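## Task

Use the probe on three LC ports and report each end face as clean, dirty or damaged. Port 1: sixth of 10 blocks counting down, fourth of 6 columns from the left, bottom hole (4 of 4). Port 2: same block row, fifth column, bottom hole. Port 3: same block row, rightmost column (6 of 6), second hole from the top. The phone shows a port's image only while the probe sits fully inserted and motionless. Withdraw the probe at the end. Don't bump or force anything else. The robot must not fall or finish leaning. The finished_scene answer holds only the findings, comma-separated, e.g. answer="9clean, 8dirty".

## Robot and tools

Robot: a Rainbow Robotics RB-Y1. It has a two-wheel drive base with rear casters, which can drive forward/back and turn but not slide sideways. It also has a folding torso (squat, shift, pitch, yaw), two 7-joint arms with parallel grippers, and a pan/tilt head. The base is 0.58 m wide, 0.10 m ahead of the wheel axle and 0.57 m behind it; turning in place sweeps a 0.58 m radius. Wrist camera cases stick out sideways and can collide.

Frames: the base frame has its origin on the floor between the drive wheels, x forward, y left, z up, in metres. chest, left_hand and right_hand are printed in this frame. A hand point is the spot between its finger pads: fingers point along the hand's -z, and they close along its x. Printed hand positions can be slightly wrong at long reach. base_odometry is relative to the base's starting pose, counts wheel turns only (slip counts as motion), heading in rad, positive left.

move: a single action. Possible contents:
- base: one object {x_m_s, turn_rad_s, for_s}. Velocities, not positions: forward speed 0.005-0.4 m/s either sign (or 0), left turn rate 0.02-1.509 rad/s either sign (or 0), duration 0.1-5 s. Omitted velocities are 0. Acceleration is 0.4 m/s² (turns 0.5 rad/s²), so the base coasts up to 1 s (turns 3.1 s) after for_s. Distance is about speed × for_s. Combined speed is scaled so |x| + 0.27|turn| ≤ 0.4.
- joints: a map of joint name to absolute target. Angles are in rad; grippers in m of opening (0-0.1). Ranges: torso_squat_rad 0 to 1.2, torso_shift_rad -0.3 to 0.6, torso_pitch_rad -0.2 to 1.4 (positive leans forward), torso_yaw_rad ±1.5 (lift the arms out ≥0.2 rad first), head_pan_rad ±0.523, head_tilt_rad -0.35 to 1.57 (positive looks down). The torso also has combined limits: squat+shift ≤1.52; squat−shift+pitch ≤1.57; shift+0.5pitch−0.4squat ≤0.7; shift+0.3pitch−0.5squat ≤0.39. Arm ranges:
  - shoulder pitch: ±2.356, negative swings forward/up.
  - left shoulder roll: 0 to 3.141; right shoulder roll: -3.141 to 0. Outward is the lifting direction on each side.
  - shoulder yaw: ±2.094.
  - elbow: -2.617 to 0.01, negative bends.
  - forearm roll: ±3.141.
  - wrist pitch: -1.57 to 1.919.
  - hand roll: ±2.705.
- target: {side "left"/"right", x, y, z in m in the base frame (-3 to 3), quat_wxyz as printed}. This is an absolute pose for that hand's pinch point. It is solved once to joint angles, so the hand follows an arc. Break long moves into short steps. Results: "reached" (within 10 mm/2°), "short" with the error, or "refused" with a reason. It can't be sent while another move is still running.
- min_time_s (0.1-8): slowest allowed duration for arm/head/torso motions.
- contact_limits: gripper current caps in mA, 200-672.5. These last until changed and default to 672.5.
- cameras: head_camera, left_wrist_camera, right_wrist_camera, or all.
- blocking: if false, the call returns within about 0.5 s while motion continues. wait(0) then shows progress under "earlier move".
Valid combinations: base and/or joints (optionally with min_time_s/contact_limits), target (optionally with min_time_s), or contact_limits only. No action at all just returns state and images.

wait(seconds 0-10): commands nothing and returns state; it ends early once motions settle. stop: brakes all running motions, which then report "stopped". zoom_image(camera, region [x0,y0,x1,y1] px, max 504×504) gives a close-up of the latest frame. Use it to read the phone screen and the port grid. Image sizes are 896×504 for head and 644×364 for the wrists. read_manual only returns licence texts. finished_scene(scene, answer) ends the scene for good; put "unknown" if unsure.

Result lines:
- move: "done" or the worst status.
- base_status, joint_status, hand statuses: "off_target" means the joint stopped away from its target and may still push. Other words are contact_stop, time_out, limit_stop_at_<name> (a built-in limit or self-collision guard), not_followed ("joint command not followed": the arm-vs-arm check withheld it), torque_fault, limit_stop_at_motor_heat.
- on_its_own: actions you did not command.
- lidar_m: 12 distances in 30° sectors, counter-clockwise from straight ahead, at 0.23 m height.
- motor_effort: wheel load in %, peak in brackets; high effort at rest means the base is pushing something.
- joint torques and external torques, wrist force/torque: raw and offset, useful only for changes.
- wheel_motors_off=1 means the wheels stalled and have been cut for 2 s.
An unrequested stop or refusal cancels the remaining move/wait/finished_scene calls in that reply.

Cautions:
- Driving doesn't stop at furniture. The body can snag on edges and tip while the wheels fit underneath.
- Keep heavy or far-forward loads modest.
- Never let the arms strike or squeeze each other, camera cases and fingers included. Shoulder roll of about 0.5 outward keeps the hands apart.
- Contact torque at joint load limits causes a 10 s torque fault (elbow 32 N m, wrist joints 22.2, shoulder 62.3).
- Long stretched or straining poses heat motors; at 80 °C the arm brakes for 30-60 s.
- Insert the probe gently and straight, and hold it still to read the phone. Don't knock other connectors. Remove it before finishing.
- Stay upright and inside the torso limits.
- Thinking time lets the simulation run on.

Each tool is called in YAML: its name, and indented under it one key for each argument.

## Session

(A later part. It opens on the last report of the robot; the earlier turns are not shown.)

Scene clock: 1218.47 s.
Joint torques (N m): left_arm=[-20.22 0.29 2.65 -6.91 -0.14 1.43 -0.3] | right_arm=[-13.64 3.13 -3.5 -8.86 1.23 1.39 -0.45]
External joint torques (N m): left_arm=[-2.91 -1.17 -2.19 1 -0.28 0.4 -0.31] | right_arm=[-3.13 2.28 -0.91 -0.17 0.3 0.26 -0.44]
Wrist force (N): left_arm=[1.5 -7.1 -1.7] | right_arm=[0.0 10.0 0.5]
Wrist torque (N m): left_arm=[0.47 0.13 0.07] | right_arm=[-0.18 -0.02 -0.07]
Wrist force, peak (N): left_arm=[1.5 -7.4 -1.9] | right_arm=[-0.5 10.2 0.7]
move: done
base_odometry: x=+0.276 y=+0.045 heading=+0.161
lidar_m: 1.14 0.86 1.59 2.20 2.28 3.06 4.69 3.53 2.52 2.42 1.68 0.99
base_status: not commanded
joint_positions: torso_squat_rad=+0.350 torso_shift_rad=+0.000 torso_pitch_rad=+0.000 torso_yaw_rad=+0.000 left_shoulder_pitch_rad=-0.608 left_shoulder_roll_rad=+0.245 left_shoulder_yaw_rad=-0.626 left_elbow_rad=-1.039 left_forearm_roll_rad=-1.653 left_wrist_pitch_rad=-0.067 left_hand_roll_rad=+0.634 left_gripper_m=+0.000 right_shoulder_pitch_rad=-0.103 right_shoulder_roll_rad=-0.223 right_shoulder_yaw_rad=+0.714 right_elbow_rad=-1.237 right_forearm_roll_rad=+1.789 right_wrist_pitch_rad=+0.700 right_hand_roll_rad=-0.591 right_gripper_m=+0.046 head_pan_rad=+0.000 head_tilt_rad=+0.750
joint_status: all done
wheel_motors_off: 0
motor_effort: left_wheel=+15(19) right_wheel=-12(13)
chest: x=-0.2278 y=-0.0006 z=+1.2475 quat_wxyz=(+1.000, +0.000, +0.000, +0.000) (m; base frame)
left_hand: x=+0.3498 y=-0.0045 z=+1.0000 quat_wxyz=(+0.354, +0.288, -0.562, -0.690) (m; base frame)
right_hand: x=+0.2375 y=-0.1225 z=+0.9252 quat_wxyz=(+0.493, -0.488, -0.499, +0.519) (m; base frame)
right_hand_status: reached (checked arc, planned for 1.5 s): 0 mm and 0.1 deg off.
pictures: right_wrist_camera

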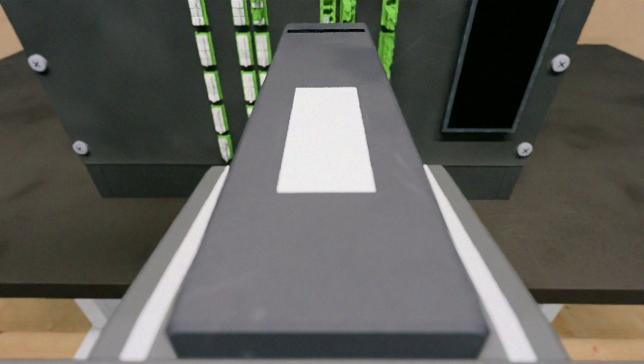

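move:
  target: {"side":"right","x":0.2395,"y":-0.1222,"z":0.9255,"quat_wxyz":[0.49311,-0.48814,-0.49944,0.51880]}
  min_time_s: 1.5
  cameras: []

move:
  target: {"side":"right","x":0.2412,"y":-0.1222,"z":0.9255,"quat_wxyz":[0.49311,-0.48814,-0.49944,0.51880]}
  min_time_s: 1.5
  cameras: []

Scene clock: 1226.37 s.
Joint torques (N m): left_arm=[-19.98 -0.42 2.69 -7.29 -0.37 1.51 -0.2] | right_arm=[-13.64 3.25 -2.92 -8.9 1.35 1.14 -0.37]
External joint torques (N m): left_arm=[-2.67 -1.87 -2.15 0.63 -0.51 0.49 -0.21] | right_arm=[-3.02 2.41 -0.31 -0.23 0.42 0.01 -0.36]
Wrist force (N): left_arm=[1.3 -7.2 -1.8] | right_arm=[-0.5 9.1 0.6]
Wrist torque (N m): left_arm=[0.49 0.10 0.08] | right_arm=[-0.19 -0.02 -0.08]
Wrist force, peak (N): left_arm=[1.4 -7.4 -1.8] | right_arm=[-0.2 10.2 0.6]
move: done
base_odometry: x=+0.276 y=+0.045 heading=+0.161
lidar_m: 1.14 0.87 1.59 2.21 2.27 3.06 4.69 3.53 2.52 2.41 1.69 0.98
base_status: not commanded
joint_positions: torso_squat_rad=+0.350 torso_shift_rad=+0.000 torso_pitch_rad=+0.000 torso_yaw_rad=+0.000 left_shoulder_pitch_rad=-0.608 left_shoulder_roll_rad=+0.245 left_shoulder_yaw_rad=-0.626 left_elbow_rad=-1.039 left_forearm_roll_rad=-1.653 left_wrist_pitch_rad=-0.067 left_hand_roll_rad=+0.634 left_gripper_m=+0.000 right_shoulder_pitch_rad=-0.109 right_shoulder_roll_rad=-0.221 right_shoulder_yaw_rad=+0.713 right_elbow_rad=-1.230 right_forearm_roll_rad=+1.789 right_wrist_pitch_rad=+0.699 right_hand_roll_rad=-0.594 right_gripper_m=+0.046 head_pan_rad=+0.000 head_tilt_rad=+0.750
joint_status: all done
wheel_motors_off: 0
motor_effort: left_wheel=+14(18) right_wheel=-12(13)
chest: x=-0.2278 y=-0.0006 z=+1.2475 quat_wxyz=(+1.000, +0.000, +0.000, +0.000) (m; base frame)
left_hand: x=+0.3498 y=-0.0045 z=+1.0000 quat_wxyz=(+0.354, +0.288, -0.562, -0.690) (m; base frame)
right_hand: x=+0.2392 y=-0.1224 z=+0.9252 quat_wxyz=(+0.493, -0.488, -0.499, +0.519) (m; base frame)
right_hand_status: reached (checked arc, planned for 1.5 s): 0 mm and 0.1 deg off.
pictures: none
No camera images: "cameras" was empty.

Scene clock: 1228.20 s.
Joint torques (N m): left_arm=[-20.4 -0.39 2.83 -7.09 -0.24 1.59 -0.2] | right_arm=[-13.7 3.23 -3.25 -8.77 1.4 1.2 -0.39]
External joint torques (N m): left_arm=[-3.09 -1.84 -2.01 0.82 -0.38 0.56 -0.21] | right_arm=[-2.98 2.4 -0.63 -0.11 0.47 0.07 -0.38]
Wrist force (N): left_arm=[1.4 -7.2 -1.8] | right_arm=[-0.1 9.3 0.6]
Wrist torque (N m): left_arm=[0.49 0.10 0.07] | right_arm=[-0.22 0.03 -0.07]
Wrist force, peak (N): left_arm=[1.4 -7.3 -1.8] | right_arm=[-0.4 10.1 0.7]
move: done
base_odometry: x=+0.276 y=+0.045 heading=+0.161
lidar_m: 1.14 0.87 1.59 2.21 2.28 3.05 4.69 3.53 2.53 2.41 1.68 0.98
base_status: not commanded
joint_positions: torso_squat_rad=+0.350 torso_shift_rad=+0.000 torso_pitch_rad=+0.000 torso_yaw_rad=+0.000 left_shoulder_pitch_rad=-0.608 left_shoulder_roll_rad=+0.245 left_shoulder_yaw_rad=-0.626 left_elbow_rad=-1.039 left_forearm_roll_rad=-1.653 left_wrist_pitch_rad=-0.067 left_hand_roll_rad=+0.634 left_gripper_m=+0.000 right_shoulder_pitch_rad=-0.115 right_shoulder_roll_rad=-0.220 right_shoulder_yaw_rad=+0.713 right_elbow_rad=-1.223 right_forearm_roll_rad=+1.789 right_wrist_pitch_rad=+0.698 right_hand_roll_rad=-0.596 right_gripper_m=+0.046 head_pan_rad=+0.000 head_tilt_rad=+0.750
joint_status: all done
wheel_motors_off: 0
motor_effort: left_wheel=+17(20) right_wheel=-13(13)
chest: x=-0.2278 y=-0.0006 z=+1.2475 quat_wxyz=(+1.000, +0.000, +0.000, +0.000) (m; base frame)
left_hand: x=+0.3498 y=-0.0045 z=+1.0000 quat_wxyz=(+0.354, +0.288, -0.562, -0.690) (m; base frame)
right_hand: x=+0.2409 y=-0.1224 z=+0.9252 quat_wxyz=(+0.493, -0.488, -0.499, +0.519) (m; base frame)
right_hand_status: reached (checked arc, planned for 1.5 s): 0 mm and 0.1 deg off.
pictures: none
No camera images: "cameras" was empty.

move:
  target: {"side":"right","x":0.2429,"y":-0.1222,"z":0.9255,"quat_wxyz":[0.49311,-0.48814,-0.49944,0.51880]}
  min_time_s: 1.5
  cameras: []

move:
  target: {"side":"right","x":0.2446,"y":-0.1222,"z":0.9255,"quat_wxyz":[0.49311,-0.48814,-0.49944,0.51880]}
  min_time_s: 1.5
  cameras: []

Scene clock: 1236.57 s.
Joint torques (N m): left_arm=[-19.62 0.02 2.89 -7.07 -0.21 1.64 -0.19] | right_arm=[-13.89 3.24 -3.32 -8.71 1.33 1.24 -0.38]
External joint torques (N m): left_arm=[-2.31 -1.43 -1.95 0.84 -0.35 0.61 -0.2] | right_arm=[-3.06 2.43 -0.67 -0.06 0.41 0.1 -0.37]
Wrist force (N): left_arm=[1.4 -7.0 -1.8] | right_arm=[-0.2 9.8 0.5]
Wrist torque (N m): left_arm=[0.47 0.12 0.08] | right_arm=[-0.26 0.03 -0.07]
Wrist force, peak (N): left_arm=[1.5 -7.3 -2.0] | right_arm=[-0.3 10.0 0.6]
move: done
base_odometry: x=+0.276 y=+0.045 heading=+0.161
lidar_m: 1.14 0.86 1.58 2.21 2.27 3.06 4.69 3.53 2.52 2.41 1.69 0.98
base_status: not commanded
joint_positions: torso_squat_rad=+0.350 torso_shift_rad=+0.000 torso_pitch_rad=+0.000 torso_yaw_rad=+0.000 left_shoulder_pitch_rad=-0.608 left_shoulder_roll_rad=+0.245 left_shoulder_yaw_rad=-0.626 left_elbow_rad=-1.039 left_forearm_roll_rad=-1.653 left_wrist_pitch_rad=-0.067 left_hand_roll_rad=+0.634 left_gripper_m=+0.000 right_shoulder_pitch_rad=-0.121 right_shoulder_roll_rad=-0.218 right_shoulder_yaw_rad=+0.712 right_elbow_rad=-1.216 right_forearm_roll_rad=+1.788 right_wrist_pitch_rad=+0.698 right_hand_roll_rad=-0.599 right_gripper_m=+0.046 head_pan_rad=+0.000 head_tilt_rad=+0.750
joint_status: all done
wheel_motors_off: 0
motor_effort: left_wheel=+16(19) right_wheel=-13(13)
chest: x=-0.2278 y=-0.0006 z=+1.2475 quat_wxyz=(+1.000, +0.000, +0.000, +0.000) (m; base frame)
left_hand: x=+0.3498 y=-0.0045 z=+1.0000 quat_wxyz=(+0.354, +0.288, -0.562, -0.690) (m; base frame)
right_hand: x=+0.2426 y=-0.1224 z=+0.9252 quat_wxyz=(+0.493, -0.488, -0.499, +0.519) (m; base frame)
right_hand_status: reached (checked arc, planned for 1.5 s): 0 mm and 0.1 deg off.
pictures: none
No camera images: "cameras" was empty.

Scene clock: 1238.40 s.
Joint torques (N m): left_arm=[-19.82 -0.4 2.39 -7.11 -0.24 1.48 -0.25] | right_arm=[-13.57 2.88 -3.09 -8.63 1.26 1.15 -0.36]
External joint torques (N m): left_arm=[-2.51 -1.85 -2.46 0.81 -0.37 0.46 -0.26] | right_arm=[-2.64 2.08 -0.43 0 0.34 0.01 -0.36]
Wrist force (N): left_arm=[1.6 -7.1 -1.9] | right_arm=[-0.3 9.4 0.9]
Wrist torque (N m): left_arm=[0.48 0.14 0.07] | right_arm=[-0.26 0.00 -0.05]
Wrist force, peak (N): left_arm=[1.6 -7.3 -1.8] | right_arm=[-0.3 10.0 0.7]
move: done
base_odometry: x=+0.276 y=+0.045 heading=+0.161
lidar_m: 1.15 0.86 1.59 2.21 2.28 3.06 4.69 3.53 2.52 2.42 1.68 0.98
base_status: not commanded
joint_positions: torso_squat_rad=+0.350 torso_shift_rad=+0.000 torso_pitch_rad=+0.000 torso_yaw_rad=+0.000 left_shoulder_pitch_rad=-0.608 left_shoulder_roll_rad=+0.245 left_shoulder_yaw_rad=-0.626 left_elbow_rad=-1.039 left_forearm_roll_rad=-1.653 left_wrist_pitch_rad=-0.067 left_hand_roll_rad=+0.634 left_gripper_m=+0.000 right_shoulder_pitch_rad=-0.127 right_shoulder_roll_rad=-0.217 right_shoulder_yaw_rad=+0.711 right_elbow_rad=-1.209 right_forearm_roll_rad=+1.788 right_wrist_pitch_rad=+0.697 right_hand_roll_rad=-0.602 right_gripper_m=+0.046 head_pan_rad=+0.000 head_tilt_rad=+0.750
joint_status: all done
wheel_motors_off: 0
motor_effort: left_wheel=+18(19) right_wheel=-12(13)
chest: x=-0.2278 y=-0.0006 z=+1.2475 quat_wxyz=(+1.000, +0.000, +0.000, +0.000) (m; base frame)
left_hand: x=+0.3498 y=-0.0045 z=+1.0000 quat_wxyz=(+0.354, +0.288, -0.562, -0.690) (m; base frame)
right_hand: x=+0.2443 y=-0.1224 z=+0.9252 quat_wxyz=(+0.493, -0.488, -0.499, +0.519) (m; base frame)
right_hand_status: reached (checked arc, planned for 1.5 s): 0 mm and 0.0 deg off.
pictures: none
No camera images: "cameras" was empty.

move:
  target: {"side":"right","x":0.2461,"y":-0.1222,"z":0.9256,"quat_wxyz":[0.49311,-0.48814,-0.49944,0.51880]}
  min_time_s: 1.5
  cameras: []

move:
  target: {"side":"right","x":0.2474,"y":-0.1222,"z":0.9256,"quat_wxyz":[0.49311,-0.48814,-0.49944,0.51880]}
  min_time_s: 1.5
  cameras: []

wait:
  seconds: 0.6
  cameras: ["right_wrist_camera"]

Scene clock: 1253.50 s.
Joint torques (N m): left_arm=[-19.97 -0.38 2.57 -7.03 -0.31 1.55 -0.17] | right_arm=[-14.07 3.16 -3.21 -8.59 1.3 1.21 -0.3]
External joint torques (N m): left_arm=[-2.66 -1.83 -2.28 0.89 -0.45 0.53 -0.18] | right_arm=[-3.04 2.37 -0.54 0.03 0.38 0.06 -0.29]
Wrist force (N): left_arm=[1.4 -7.2 -1.8] | right_arm=[-0.4 9.8 0.6]
Wrist torque (N m): left_arm=[0.48 0.12 0.07] | right_arm=[-0.25 -0.03 -0.08]
Wrist force, peak (N): left_arm=[1.5 -7.4 -1.8] | right_arm=[-0.2 10.0 0.6]
move: done
base_odometry: x=+0.276 y=+0.045 heading=+0.161
lidar_m: 1.14 0.86 1.59 2.21 2.28 3.06 4.69 3.53 2.53 2.41 1.68 0.99
base_status: not commanded
joint_positions: torso_squat_rad=+0.350 torso_shift_rad=+0.000 torso_pitch_rad=+0.000 torso_yaw_rad=+0.000 left_shoulder_pitch_rad=-0.608 left_shoulder_roll_rad=+0.245 left_shoulder_yaw_rad=-0.626 left_elbow_rad=-1.039 left_forearm_roll_rad=-1.653 left_wrist_pitch_rad=-0.067 left_hand_roll_rad=+0.634 left_gripper_m=+0.000 right_shoulder_pitch_rad=-0.132 right_shoulder_roll_rad=-0.216 right_shoulder_yaw_rad=+0.710 right_elbow_rad=-1.204 right_forearm_roll_rad=+1.787 right_wrist_pitch_rad=+0.696 right_hand_roll_rad=-0.604 right_gripper_m=+0.046 head_pan_rad=+0.000 head_tilt_rad=+0.750
joint_status: all done
wheel_motors_off: 0
motor_effort: left_wheel=+16(19) right_wheel=-12(13)
chest: x=-0.2278 y=-0.0006 z=+1.2475 quat_wxyz=(+1.000, +0.000, +0.000, +0.000) (m; base frame)
left_hand: x=+0.3498 y=-0.0045 z=+1.0000 quat_wxyz=(+0.354, +0.288, -0.562, -0.690) (m; base frame)
right_hand: x=+0.2458 y=-0.1224 z=+0.9253 quat_wxyz=(+0.493, -0.488, -0.499, +0.519) (m; base frame)
right_hand_status: reached (checked arc, planned for 1.5 s): 0 mm and 0.0 deg off.
pictures: none
No camera images: "cameras" was empty.

Scene clock: 1255.33 s.
Joint torques (N m): left_arm=[-19.85 -0.25 2.74 -7.23 -0.13 1.43 -0.28] | right_arm=[-13.64 3.07 -3.44 -8.62 1.31 1.22 -0.27]
External joint torques (N m): left_arm=[-2.54 -1.7 -2.1 0.68 -0.27 0.4 -0.29] | right_arm=[-2.54 2.29 -0.75 -0.01 0.4 0.06 -0.26]
Wrist force (N): left_arm=[1.5 -7.1 -1.7] | right_arm=[-0.3 9.7 0.6]
Wrist torque (N m): left_arm=[0.48 0.12 0.09] | right_arm=[-0.25 0.00 -0.05]
Wrist force, peak (N): left_arm=[1.5 -7.4 -1.9] | right_arm=[-0.5 10.0 0.7]
move: done
base_odometry: x=+0.276 y=+0.045 heading=+0.161
lidar_m: 1.14 0.86 1.58 2.21 2.27 3.06 4.69 3.53 2.52 2.41 1.69 0.98
base_status: not commanded
joint_positions: torso_squat_rad=+0.350 torso_shift_rad=+0.000 torso_pitch_rad=+0.000 torso_yaw_rad=+0.000 left_shoulder_pitch_rad=-0.608 left_shoulder_roll_rad=+0.245 left_shoulder_yaw_rad=-0.626 left_elbow_rad=-1.039 left_forearm_roll_rad=-1.653 left_wrist_pitch_rad=-0.067 left_hand_roll_rad=+0.634 left_gripper_m=+0.000 right_shoulder_pitch_rad=-0.136 right_shoulder_roll_rad=-0.215 right_shoulder_yaw_rad=+0.709 right_elbow_rad=-1.198 right_forearm_roll_rad=+1.787 right_wrist_pitch_rad=+0.696 right_hand_roll_rad=-0.606 right_gripper_m=+0.046 head_pan_rad=+0.000 head_tilt_rad=+0.750
joint_status: all done
wheel_motors_off: 0
motor_effort: left_wheel=+17(19) right_wheel=-12(13)
chest: x=-0.2278 y=-0.0006 z=+1.2475 quat_wxyz=(+1.000, +0.000, +0.000, +0.000) (m; base frame)
left_hand: x=+0.3498 y=-0.0045 z=+1.0000 quat_wxyz=(+0.354, +0.288, -0.562, -0.690) (m; base frame)
right_hand: x=+0.2471 y=-0.1224 z=+0.9253 quat_wxyz=(+0.493, -0.488, -0.499, +0.519) (m; base frame)
right_hand_status: reached (checked arc, planned for 1.5 s): 0 mm and 0.0 deg off.
pictures: none
No camera images: "cameras" was empty.

Scene clock: 1255.93 s.
Joint torques (N m): left_arm=[-19.49 -0.17 2.71 -6.92 -0.19 1.53 -0.21] | right_arm=[-13.9 3.01 -3.2 -8.55 1.2 1.2 -0.3]
External joint torques (N m): left_arm=[-2.18 -1.62 -2.13 0.99 -0.32 0.5 -0.22] | right_arm=[-2.8 2.23 -0.52 0.06 0.29 0.05 -0.29]
Wrist force (N): left_arm=[1.4 -7.1 -1.7] | right_arm=[-0.5 9.4 0.7]
Wrist torque (N m): left_arm=[0.48 0.10 0.07] | right_arm=[-0.25 -0.04 -0.06]
Wrist force, peak (N): left_arm=[1.5 -7.3 -2.0] | right_arm=[-0.4 9.7 0.7]
base_odometry: x=+0.276 y=+0.045 heading=+0.161
lidar_m: 1.14 0.86 1.59 2.21 2.27 3.06 4.69 3.52 2.53 2.41 1.69 0.99
base_status: not commanded
joint_positions: torso_squat_rad=+0.350 torso_shift_rad=+0.000 torso_pitch_rad=+0.000 torso_yaw_rad=+0.000 left_shoulder_pitch_rad=-0.608 left_shoulder_roll_rad=+0.245 left_shoulder_yaw_rad=-0.626 left_elbow_rad=-1.039 left_forearm_roll_rad=-1.653 left_wrist_pitch_rad=-0.067 left_hand_roll_rad=+0.634 left_gripper_m=+0.000 right_shoulder_pitch_rad=-0.136 right_shoulder_roll_rad=-0.215 right_shoulder_yaw_rad=+0.709 right_elbow_rad=-1.198 right_forearm_roll_rad=+1.787 right_wrist_pitch_rad=+0.696 right_hand_roll_rad=-0.606 right_gripper_m=+0.046 head_pan_rad=+0.000 head_tilt_rad=+0.750
joint_status: all done
wheel_motors_off: 0
motor_effort: left_wheel=+17(19) right_wheel=-12(13)
chest: x=-0.2278 y=-0.0006 z=+1.2475 quat_wxyz=(+1.000, +0.000, +0.000, +0.000) (m; base frame)
left_hand: x=+0.3498 y=-0.0045 z=+1.0000 quat_wxyz=(+0.354, +0.288, -0.562, -0.690) (m; base frame)
right_hand: x=+0.2471 y=-0.1224 z=+0.9253 quat_wxyz=(+0.493, -0.488, -0.499, +0.519) (m; base frame)
right_hand_status: reached (checked arc, planned for 1.5 s): 0 mm and 0.0 deg off.
wait: 0.60 s; at rest by 0.27 s
pictures: right_wrist_camera

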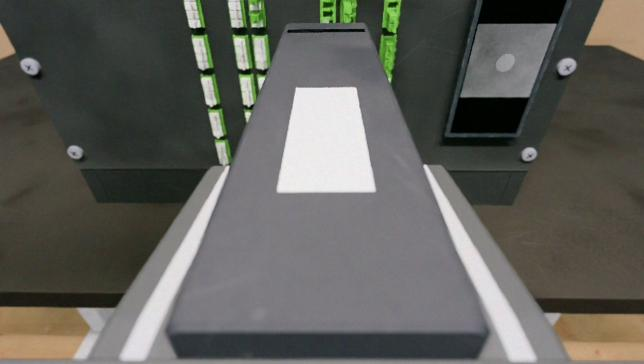

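zoom_image:
  camera: "right_wrist_camera"
  region: [456, 10, 568, 110]

zoom_image:
  camera: "right_wrist_camera"
  region: [488, 46, 524, 80]

zoom_image:
  camera: "right_wrist_camera"
  region: [494, 52, 518, 74]

wait:
  seconds: 0.1
  cameras: ["head_camera", "left_wrist_camera"]

zoom_image:
  camera: "head_camera"
  region: [622, 254, 648, 280]

zoom_image:
  camera: "left_wrist_camera"
  region: [394, 134, 422, 162]

Scaled by 4.500 from the camera's 644x364 image, which has a finer 828x468 frame.

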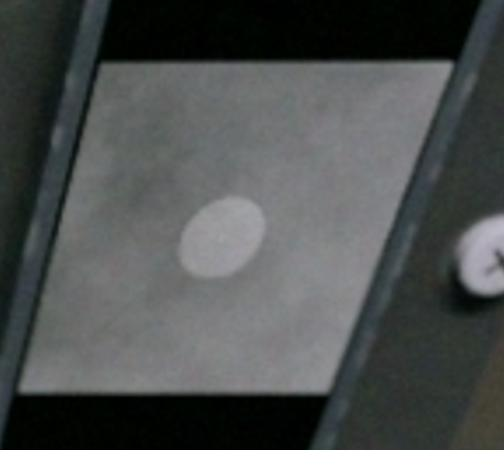

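Scaled by 14.000 from the camera's 644x364 image, which has a finer 828x468 frame.

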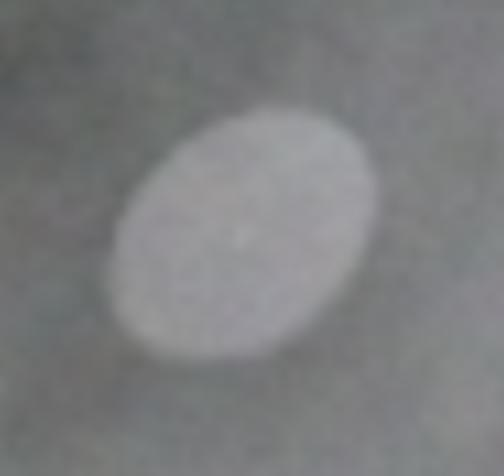

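Scaled by 21.000 from the camera's 644x364 image, which has a finer 828x468 frame.

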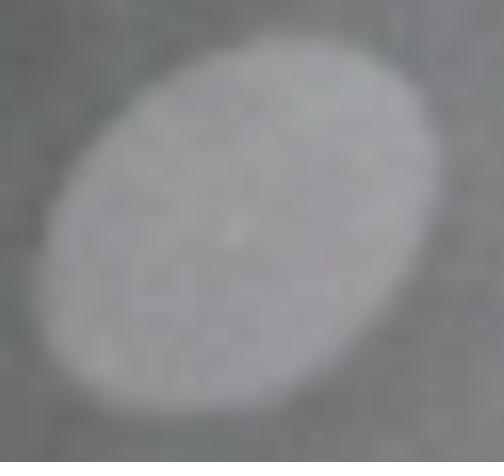

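Scene clock: 1261.60 s.
Joint torques (N m): left_arm=[-20.15 -0.16 2.8 -7.09 -0.28 1.54 -0.21] | right_arm=[-14.12 3.07 -3.39 -8.75 1.23 1.22 -0.26]
External joint torques (N m): left_arm=[-2.84 -1.61 -2.05 0.83 -0.42 0.51 -0.22] | right_arm=[-3.02 2.29 -0.71 -0.14 0.32 0.07 -0.25]
Wrist force (N): left_arm=[1.4 -7.3 -1.9] | right_arm=[-0.2 9.8 0.6]
Wrist torque (N m): left_arm=[0.50 0.11 0.08] | right_arm=[-0.27 0.00 -0.08]
Wrist force, peak (N): left_arm=[1.3 -7.4 -1.8] | right_arm=[-0.4 9.9 0.8]
base_odometry: x=+0.276 y=+0.045 heading=+0.161
lidar_m: 1.14 0.86 1.58 2.21 2.28 3.06 4.69 3.53 2.52 2.42 1.69 0.98
base_status: not commanded
joint_positions: torso_squat_rad=+0.350 torso_shift_rad=+0.000 torso_pitch_rad=+0.000 torso_yaw_rad=+0.000 left_shoulder_pitch_rad=-0.608 left_shoulder_roll_rad=+0.245 left_shoulder_yaw_rad=-0.626 left_elbow_rad=-1.039 left_forearm_roll_rad=-1.653 left_wrist_pitch_rad=-0.067 left_hand_roll_rad=+0.634 left_gripper_m=+0.000 right_shoulder_pitch_rad=-0.136 right_shoulder_roll_rad=-0.215 right_shoulder_yaw_rad=+0.709 right_elbow_rad=-1.198 right_forearm_roll_rad=+1.787 right_wrist_pitch_rad=+0.696 right_hand_roll_rad=-0.606 right_gripper_m=+0.046 head_pan_rad=+0.000 head_tilt_rad=+0.750
joint_status: all done
wheel_motors_off: 0
motor_effort: left_wheel=+15(19) right_wheel=-12(13)
chest: x=-0.2278 y=-0.0006 z=+1.2475 quat_wxyz=(+1.000, +0.000, +0.000, +0.000) (m; base frame)
left_hand: x=+0.3498 y=-0.0045 z=+1.0000 quat_wxyz=(+0.354, +0.288, -0.562, -0.690) (m; base frame)
right_hand: x=+0.2471 y=-0.1224 z=+0.9253 quat_wxyz=(+0.493, -0.488, -0.499, +0.519) (m; base frame)
right_hand_status: reached (checked arc, planned for 1.5 s): 0 mm and 0.0 deg off.
wait: 0.10 s; at rest from the start
pictures: head_camera, left_wrist_camera

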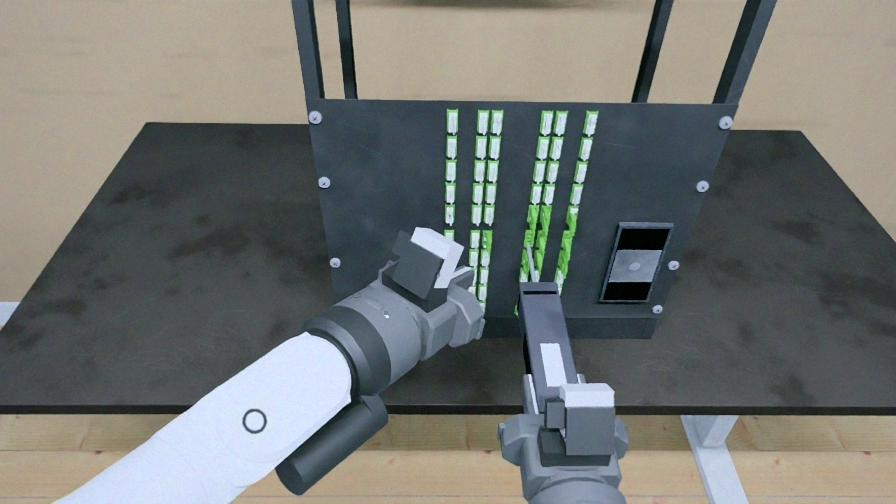

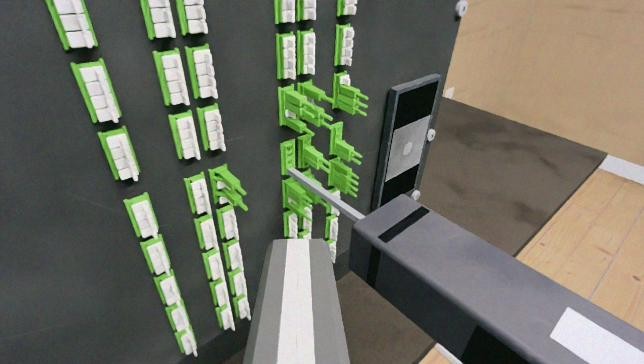

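Scaled by 19.385.

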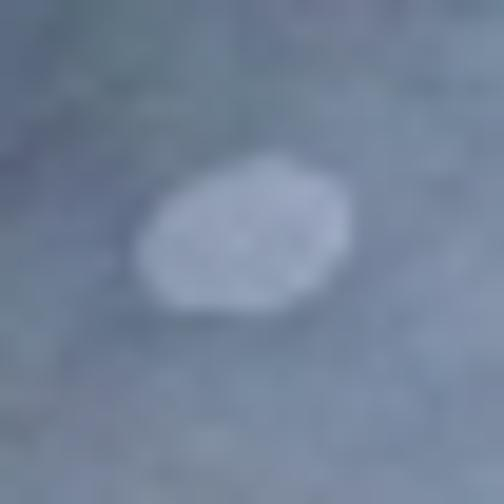

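Scaled by 18.000 from the camera's 644x364 image, which has a finer 828x468 frame.

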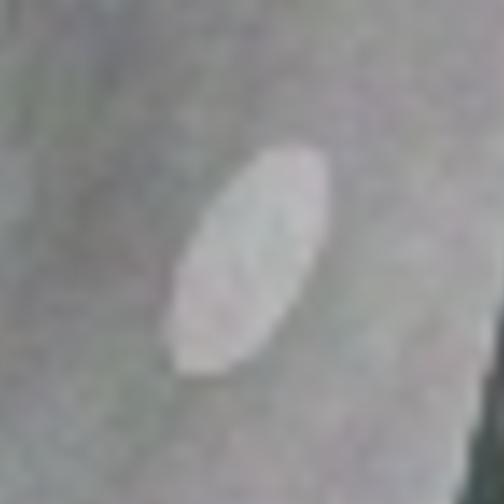

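move:
  target: {"side":"right","x":0.2435,"y":-0.1223,"z":0.9255,"quat_wxyz":[0.49311,-0.48814,-0.49944,0.51880]}
  min_time_s: 1.5
  cameras: []

move:
  target: {"side":"right","x":0.2395,"y":-0.1223,"z":0.9255,"quat_wxyz":[0.49311,-0.48814,-0.49944,0.51880]}
  min_time_s: 1.5
  cameras: []

move:
  target: {"side":"right","x":0.2355,"y":-0.1223,"z":0.9255,"quat_wxyz":[0.49311,-0.48814,-0.49944,0.51880]}
  min_time_s: 1.5
  cameras: []

move:
  target: {"side":"right","x":0.231,"y":-0.1223,"z":0.9255,"quat_wxyz":[0.49311,-0.48814,-0.49944,0.51880]}
  min_time_s: 1.5
  cameras: ["left_wrist_camera"]

zoom_image:
  camera: "left_wrist_camera"
  region: [270, 130, 340, 200]

Scene clock: 1272.87 s.
Joint torques (N m): left_arm=[-20.18 -0.32 2.5 -7.07 -0.15 1.45 -0.17] | right_arm=[-11.67 0.07 -1.31 -10.89 1.85 1.92 0.36]
External joint torques (N m): left_arm=[-2.87 -1.77 -2.34 0.85 -0.29 0.42 -0.18] | right_arm=[-0.79 -0.74 1.34 -2.26 0.93 0.78 0.37]
Wrist force (N): left_arm=[1.3 -6.9 -1.9] | right_arm=[-0.3 9.7 0.4]
Wrist torque (N m): left_arm=[0.46 0.10 0.07] | right_arm=[-0.16 -0.02 -0.07]
Wrist force, peak (N): left_arm=[1.5 -7.4 -1.9] | right_arm=[-0.9 10.6 0.0]
move: done
base_odometry: x=+0.276 y=+0.045 heading=+0.161
lidar_m: 1.14 0.86 1.59 2.21 2.28 3.06 4.69 3.52 2.53 2.41 1.68 0.98
base_status: not commanded
joint_positions: torso_squat_rad=+0.350 torso_shift_rad=+0.000 torso_pitch_rad=+0.000 torso_yaw_rad=+0.000 left_shoulder_pitch_rad=-0.608 left_shoulder_roll_rad=+0.245 left_shoulder_yaw_rad=-0.626 left_elbow_rad=-1.039 left_forearm_roll_rad=-1.653 left_wrist_pitch_rad=-0.067 left_hand_roll_rad=+0.634 left_gripper_m=+0.000 right_shoulder_pitch_rad=-0.124 right_shoulder_roll_rad=-0.217 right_shoulder_yaw_rad=+0.711 right_elbow_rad=-1.213 right_forearm_roll_rad=+1.788 right_wrist_pitch_rad=+0.698 right_hand_roll_rad=-0.601 right_gripper_m=+0.046 head_pan_rad=+0.000 head_tilt_rad=+0.750
joint_status: all done
wheel_motors_off: 0
motor_effort: left_wheel=+16(18) right_wheel=-12(13)
chest: x=-0.2278 y=-0.0006 z=+1.2475 quat_wxyz=(+1.000, +0.000, +0.000, +0.000) (m; base frame)
left_hand: x=+0.3498 y=-0.0045 z=+1.0000 quat_wxyz=(+0.354, +0.288, -0.562, -0.690) (m; base frame)
right_hand: x=+0.2435 y=-0.1223 z=+0.9253 quat_wxyz=(+0.493, -0.488, -0.499, +0.519) (m; base frame)
right_hand_status: reached (checked arc, planned for 1.5 s): 0 mm and 0.0 deg off.
pictures: none
No camera images: "cameras" was empty.

Scene clock: 1274.70 s.
Joint torques (N m): left_arm=[-19.75 -0.45 2.52 -7.06 -0.29 1.53 -0.14] | right_arm=[-11.31 0.25 -1.1 -11.23 1.86 1.88 0.29]
External joint torques (N m): left_arm=[-2.44 -1.9 -2.32 0.85 -0.43 0.51 -0.15] | right_arm=[-0.67 -0.59 1.52 -2.56 0.93 0.75 0.3]
Wrist force (N): left_arm=[1.4 -7.3 -1.8] | right_arm=[-0.4 9.7 -0.1]
Wrist torque (N m): left_arm=[0.50 0.13 0.08] | right_arm=[-0.12 -0.02 -0.07]
Wrist force, peak (N): left_arm=[1.6 -7.3 -1.9] | right_arm=[-0.5 10.9 0.0]
move: done
base_odometry: x=+0.276 y=+0.045 heading=+0.161
lidar_m: 1.14 0.86 1.58 2.21 2.27 3.06 4.69 3.53 2.52 2.41 1.68 0.98
base_status: not commanded
joint_positions: torso_squat_rad=+0.350 torso_shift_rad=+0.000 torso_pitch_rad=+0.000 torso_yaw_rad=+0.000 left_shoulder_pitch_rad=-0.608 left_shoulder_roll_rad=+0.245 left_shoulder_yaw_rad=-0.626 left_elbow_rad=-1.039 left_forearm_roll_rad=-1.653 left_wrist_pitch_rad=-0.067 left_hand_roll_rad=+0.634 left_gripper_m=+0.000 right_shoulder_pitch_rad=-0.111 right_shoulder_roll_rad=-0.221 right_shoulder_yaw_rad=+0.714 right_elbow_rad=-1.228 right_forearm_roll_rad=+1.789 right_wrist_pitch_rad=+0.700 right_hand_roll_rad=-0.595 right_gripper_m=+0.046 head_pan_rad=+0.000 head_tilt_rad=+0.750
joint_status: all done
wheel_motors_off: 0
motor_effort: left_wheel=+16(19) right_wheel=-12(13)
chest: x=-0.2278 y=-0.0006 z=+1.2475 quat_wxyz=(+1.000, +0.000, +0.000, +0.000) (m; base frame)
left_hand: x=+0.3498 y=-0.0045 z=+1.0000 quat_wxyz=(+0.354, +0.288, -0.562, -0.690) (m; base frame)
right_hand: x=+0.2396 y=-0.1223 z=+0.9252 quat_wxyz=(+0.493, -0.488, -0.499, +0.519) (m; base frame)
right_hand_status: reached (checked arc, planned for 1.5 s): 0 mm and 0.0 deg off.
pictures: none
No camera images: "cameras" was empty.

Scene clock: 1276.53 s.
Joint torques (N m): left_arm=[-20.1 -0.11 2.58 -7.18 -0.15 1.56 -0.21] | right_arm=[-11.02 0.18 -1.12 -11.17 1.9 1.94 0.26]
External joint torques (N m): left_arm=[-2.79 -1.56 -2.26 0.73 -0.29 0.53 -0.22] | right_arm=[-0.63 -0.69 1.46 -2.48 0.96 0.82 0.27]
Wrist force (N): left_arm=[1.5 -7.2 -1.7] | right_arm=[-0.2 10.3 0.3]
Wrist torque (N m): left_arm=[0.48 0.14 0.08] | right_arm=[-0.08 0.00 -0.07]
Wrist force, peak (N): left_arm=[1.6 -7.3 -1.9] | right_arm=[-0.3 10.8 -0.2]
move: done
base_odometry: x=+0.276 y=+0.045 heading=+0.161
lidar_m: 1.14 0.86 1.58 2.21 2.28 3.06 4.69 3.53 2.53 2.41 1.69 0.99
base_status: not commanded
joint_positions: torso_squat_rad=+0.350 torso_shift_rad=+0.000 torso_pitch_rad=+0.000 torso_yaw_rad=+0.000 left_shoulder_pitch_rad=-0.608 left_shoulder_roll_rad=+0.245 left_shoulder_yaw_rad=-0.626 left_elbow_rad=-1.039 left_forearm_roll_rad=-1.653 left_wrist_pitch_rad=-0.067 left_hand_roll_rad=+0.634 left_gripper_m=+0.000 right_shoulder_pitch_rad=-0.097 right_shoulder_roll_rad=-0.224 right_shoulder_yaw_rad=+0.716 right_elbow_rad=-1.244 right_forearm_roll_rad=+1.790 right_wrist_pitch_rad=+0.702 right_hand_roll_rad=-0.589 right_gripper_m=+0.046 head_pan_rad=+0.000 head_tilt_rad=+0.750
joint_status: all done
wheel_motors_off: 0
motor_effort: left_wheel=+17(18) right_wheel=-12(13)
chest: x=-0.2278 y=-0.0006 z=+1.2475 quat_wxyz=(+1.000, +0.000, +0.000, +0.000) (m; base frame)
left_hand: x=+0.3498 y=-0.0045 z=+1.0000 quat_wxyz=(+0.354, +0.288, -0.562, -0.690) (m; base frame)
right_hand: x=+0.2355 y=-0.1223 z=+0.9252 quat_wxyz=(+0.493, -0.488, -0.499, +0.519) (m; base frame)
right_hand_status: reached (checked arc, planned for 1.5 s): 0 mm and 0.0 deg off.
pictures: none
No camera images: "cameras" was empty.

Scene clock: 1278.37 s.
Joint torques (N m): left_arm=[-20.08 -0.35 2.59 -7.13 -0.28 1.55 -0.18] | right_arm=[-10.41 0.14 -0.9 -10.87 1.78 1.73 0.3]
External joint torques (N m): left_arm=[-2.77 -1.8 -2.25 0.79 -0.41 0.52 -0.19] | right_arm=[-0.29 -0.76 1.64 -2.15 0.84 0.62 0.31]
Wrist force (N): left_arm=[1.6 -7.2 -1.7] | right_arm=[0.1 9.8 0.7]
Wrist torque (N m): left_arm=[0.48 0.14 0.07] | right_arm=[-0.25 -0.03 -0.07]
Wrist force, peak (N): left_arm=[1.7 -7.3 -1.8] | right_arm=[0.0 10.4 0.4]
move: done
base_odometry: x=+0.276 y=+0.045 heading=+0.161
lidar_m: 1.15 0.86 1.59 2.21 2.27 3.06 4.69 3.53 2.53 2.42 1.68 0.99
base_status: not commanded
joint_positions: torso_squat_rad=+0.350 torso_shift_rad=+0.000 torso_pitch_rad=+0.000 torso_yaw_rad=+0.000 left_shoulder_pitch_rad=-0.608 left_shoulder_roll_rad=+0.245 left_shoulder_yaw_rad=-0.626 left_elbow_rad=-1.039 left_forearm_roll_rad=-1.653 left_wrist_pitch_rad=-0.067 left_hand_roll_rad=+0.634 left_gripper_m=+0.000 right_shoulder_pitch_rad=-0.083 right_shoulder_roll_rad=-0.227 right_shoulder_yaw_rad=+0.719 right_elbow_rad=-1.261 right_forearm_roll_rad=+1.791 right_wrist_pitch_rad=+0.704 right_hand_roll_rad=-0.582 right_gripper_m=+0.046 head_pan_rad=+0.000 head_tilt_rad=+0.750
joint_status: all done
wheel_motors_off: 0
motor_effort: left_wheel=+16(19) right_wheel=-12(13)
chest: x=-0.2278 y=-0.0006 z=+1.2475 quat_wxyz=(+1.000, +0.000, +0.000, +0.000) (m; base frame)
left_hand: x=+0.3498 y=-0.0045 z=+1.0000 quat_wxyz=(+0.354, +0.288, -0.562, -0.690) (m; base frame)
right_hand: x=+0.2311 y=-0.1223 z=+0.9253 quat_wxyz=(+0.493, -0.488, -0.499, +0.519) (m; base frame)
right_hand_status: reached (checked arc, planned for 1.5 s): 0 mm and 0.0 deg off.
pictures: left_wrist_camera

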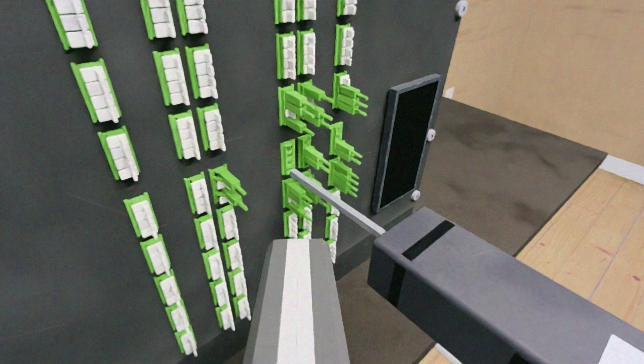

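Scaled by 7.200 from the camera's 644x364 image, which has a finer 828x468 frame.

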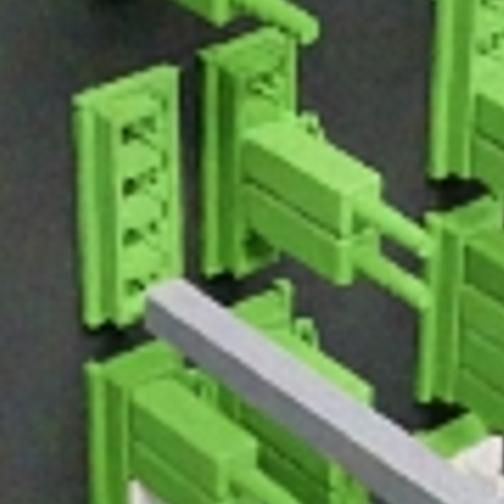

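Probe is out. Back it clear, then finish.

move:
  target: {"side":"right","x":0.212,"y":-0.1224,"z":0.9256,"quat_wxyz":[0.49311,-0.48814,-0.49944,0.51880]}
  min_time_s: 2
  cameras: []

move:
  target: {"side":"right","x":0.187,"y":-0.1226,"z":0.9257,"quat_wxyz":[0.49311,-0.48814,-0.49944,0.51880]}
  min_time_s: 2

Scene clock: 1287.33 s.
Joint torques (N m): left_arm=[-19.62 -0.43 2.29 -7.23 -0.23 1.42 -0.27] | right_arm=[-9.36 0.29 -1.02 -11.05 1.71 1.7 0.29]
External joint torques (N m): left_arm=[-2.31 -1.88 -2.55 0.68 -0.37 0.39 -0.28] | right_arm=[-0.37 -0.67 1.34 -2.23 0.73 0.63 0.3]
Wrist force (N): left_arm=[1.4 -7.2 -1.9] | right_arm=[0.1 9.6 0.5]
Wrist torque (N m): left_arm=[0.49 0.12 0.07] | right_arm=[-0.24 -0.01 -0.08]
Wrist force, peak (N): left_arm=[1.6 -7.3 -1.9] | right_arm=[0.2 9.9 0.6]
move: done
base_odometry: x=+0.276 y=+0.045 heading=+0.161
lidar_m: 1.14 0.86 1.59 2.21 2.27 3.06 4.69 3.53 2.52 2.42 1.69 0.99
base_status: not commanded
joint_positions: torso_squat_rad=+0.350 torso_shift_rad=+0.000 torso_pitch_rad=+0.000 torso_yaw_rad=+0.000 left_shoulder_pitch_rad=-0.608 left_shoulder_roll_rad=+0.245 left_shoulder_yaw_rad=-0.626 left_elbow_rad=-1.039 left_forearm_roll_rad=-1.653 left_wrist_pitch_rad=-0.067 left_hand_roll_rad=+0.634 left_gripper_m=+0.000 right_shoulder_pitch_rad=-0.022 right_shoulder_roll_rad=-0.244 right_shoulder_yaw_rad=+0.735 right_elbow_rad=-1.329 right_forearm_roll_rad=+1.798 right_wrist_pitch_rad=+0.717 right_hand_roll_rad=-0.559 right_gripper_m=+0.046 head_pan_rad=+0.000 head_tilt_rad=+0.750
joint_status: all done
wheel_motors_off: 0
motor_effort: left_wheel=+15(19) right_wheel=-12(13)
chest: x=-0.2278 y=-0.0006 z=+1.2475 quat_wxyz=(+1.000, +0.000, +0.000, +0.000) (m; base frame)
left_hand: x=+0.3498 y=-0.0045 z=+1.0000 quat_wxyz=(+0.354, +0.288, -0.562, -0.690) (m; base frame)
right_hand: x=+0.2120 y=-0.1224 z=+0.9254 quat_wxyz=(+0.493, -0.488, -0.499, +0.519) (m; base frame)
right_hand_status: reached (checked arc, planned for 2.0 s): 0 mm and 0.0 deg off.
pictures: none
No camera images: "cameras" was empty.

Scene clock: 1289.67 s.
Joint torques (N m): left_arm=[-19.57 -0.32 2.72 -7.2 -0.36 1.38 -0.13] | right_arm=[-7.77 0.12 -0.73 -11.04 1.79 1.61 0.31]
External joint torques (N m): left_arm=[-2.25 -1.77 -2.12 0.71 -0.5 0.35 -0.15] | right_arm=[-0.24 -0.85 1.35 -2.16 0.77 0.57 0.32]
Wrist force (N): left_arm=[1.2 -7.2 -1.9] | right_arm=[0.0 9.6 0.3]
Wrist torque (N m): left_arm=[0.48 0.10 0.07] | right_arm=[-0.25 -0.02 -0.09]
Wrist force, peak (N): left_arm=[1.5 -7.4 -1.9] | right_arm=[0.0 9.9 0.7]
move: done
base_odometry: x=+0.276 y=+0.045 heading=+0.161
lidar_m: 1.14 0.86 1.58 2.21 2.28 3.06 4.69 3.53 2.52 2.41 1.68 0.99
base_status: not commanded
joint_positions: torso_squat_rad=+0.350 torso_shift_rad=+0.000 torso_pitch_rad=+0.000 torso_yaw_rad=+0.000 left_shoulder_pitch_rad=-0.608 left_shoulder_roll_rad=+0.245 left_shoulder_yaw_rad=-0.626 left_elbow_rad=-1.039 left_forearm_roll_rad=-1.653 left_wrist_pitch_rad=-0.067 left_hand_roll_rad=+0.634 left_gripper_m=+0.000 right_shoulder_pitch_rad=+0.052 right_shoulder_roll_rad=-0.266 right_shoulder_yaw_rad=+0.759 right_elbow_rad=-1.405 right_forearm_roll_rad=+1.813 right_wrist_pitch_rad=+0.738 right_hand_roll_rad=-0.540 right_gripper_m=+0.046 head_pan_rad=+0.000 head_tilt_rad=+0.750
joint_status: all done
wheel_motors_off: 0
motor_effort: left_wheel=+14(21) right_wheel=-12(13)
chest: x=-0.2278 y=-0.0006 z=+1.2475 quat_wxyz=(+1.000, +0.000, +0.000, +0.000) (m; base frame)
left_hand: x=+0.3498 y=-0.0045 z=+1.0000 quat_wxyz=(+0.354, +0.288, -0.562, -0.690) (m; base frame)
right_hand: x=+0.1870 y=-0.1226 z=+0.9255 quat_wxyz=(+0.493, -0.488, -0.499, +0.519) (m; base frame)
right_hand_status: reached (checked arc, planned for 2.0 s): 0 mm and 0.0 deg off.
pictures: head_camera, left_wrist_camera, right_wrist_camera

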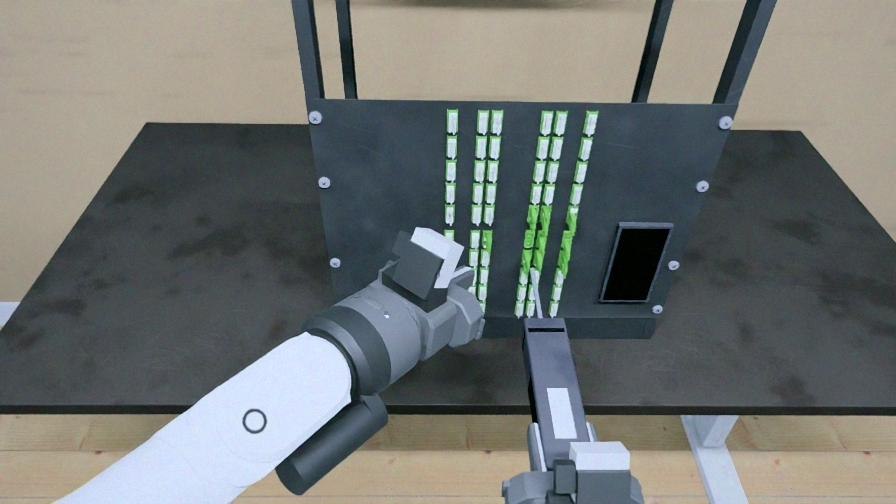

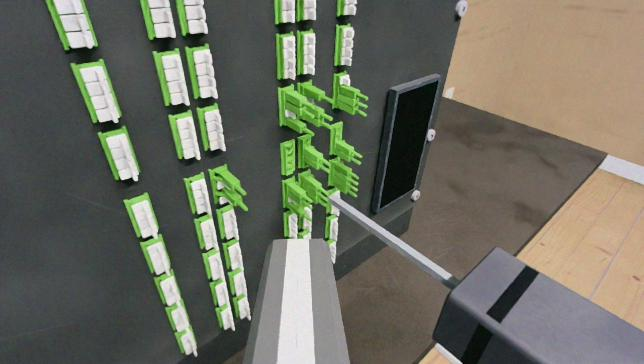

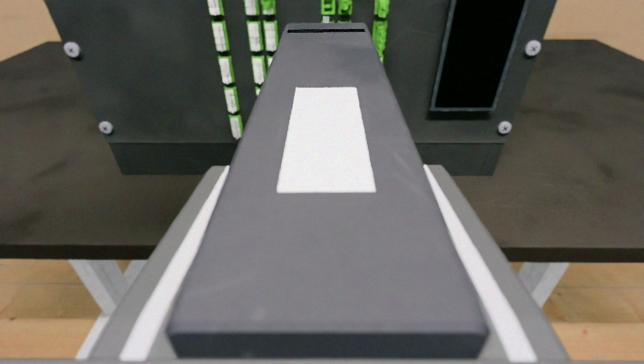

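finished_scene:
  scene: 2
  answer: "1clean, 2clean, 3dirty"

The scene is finished: the task was done.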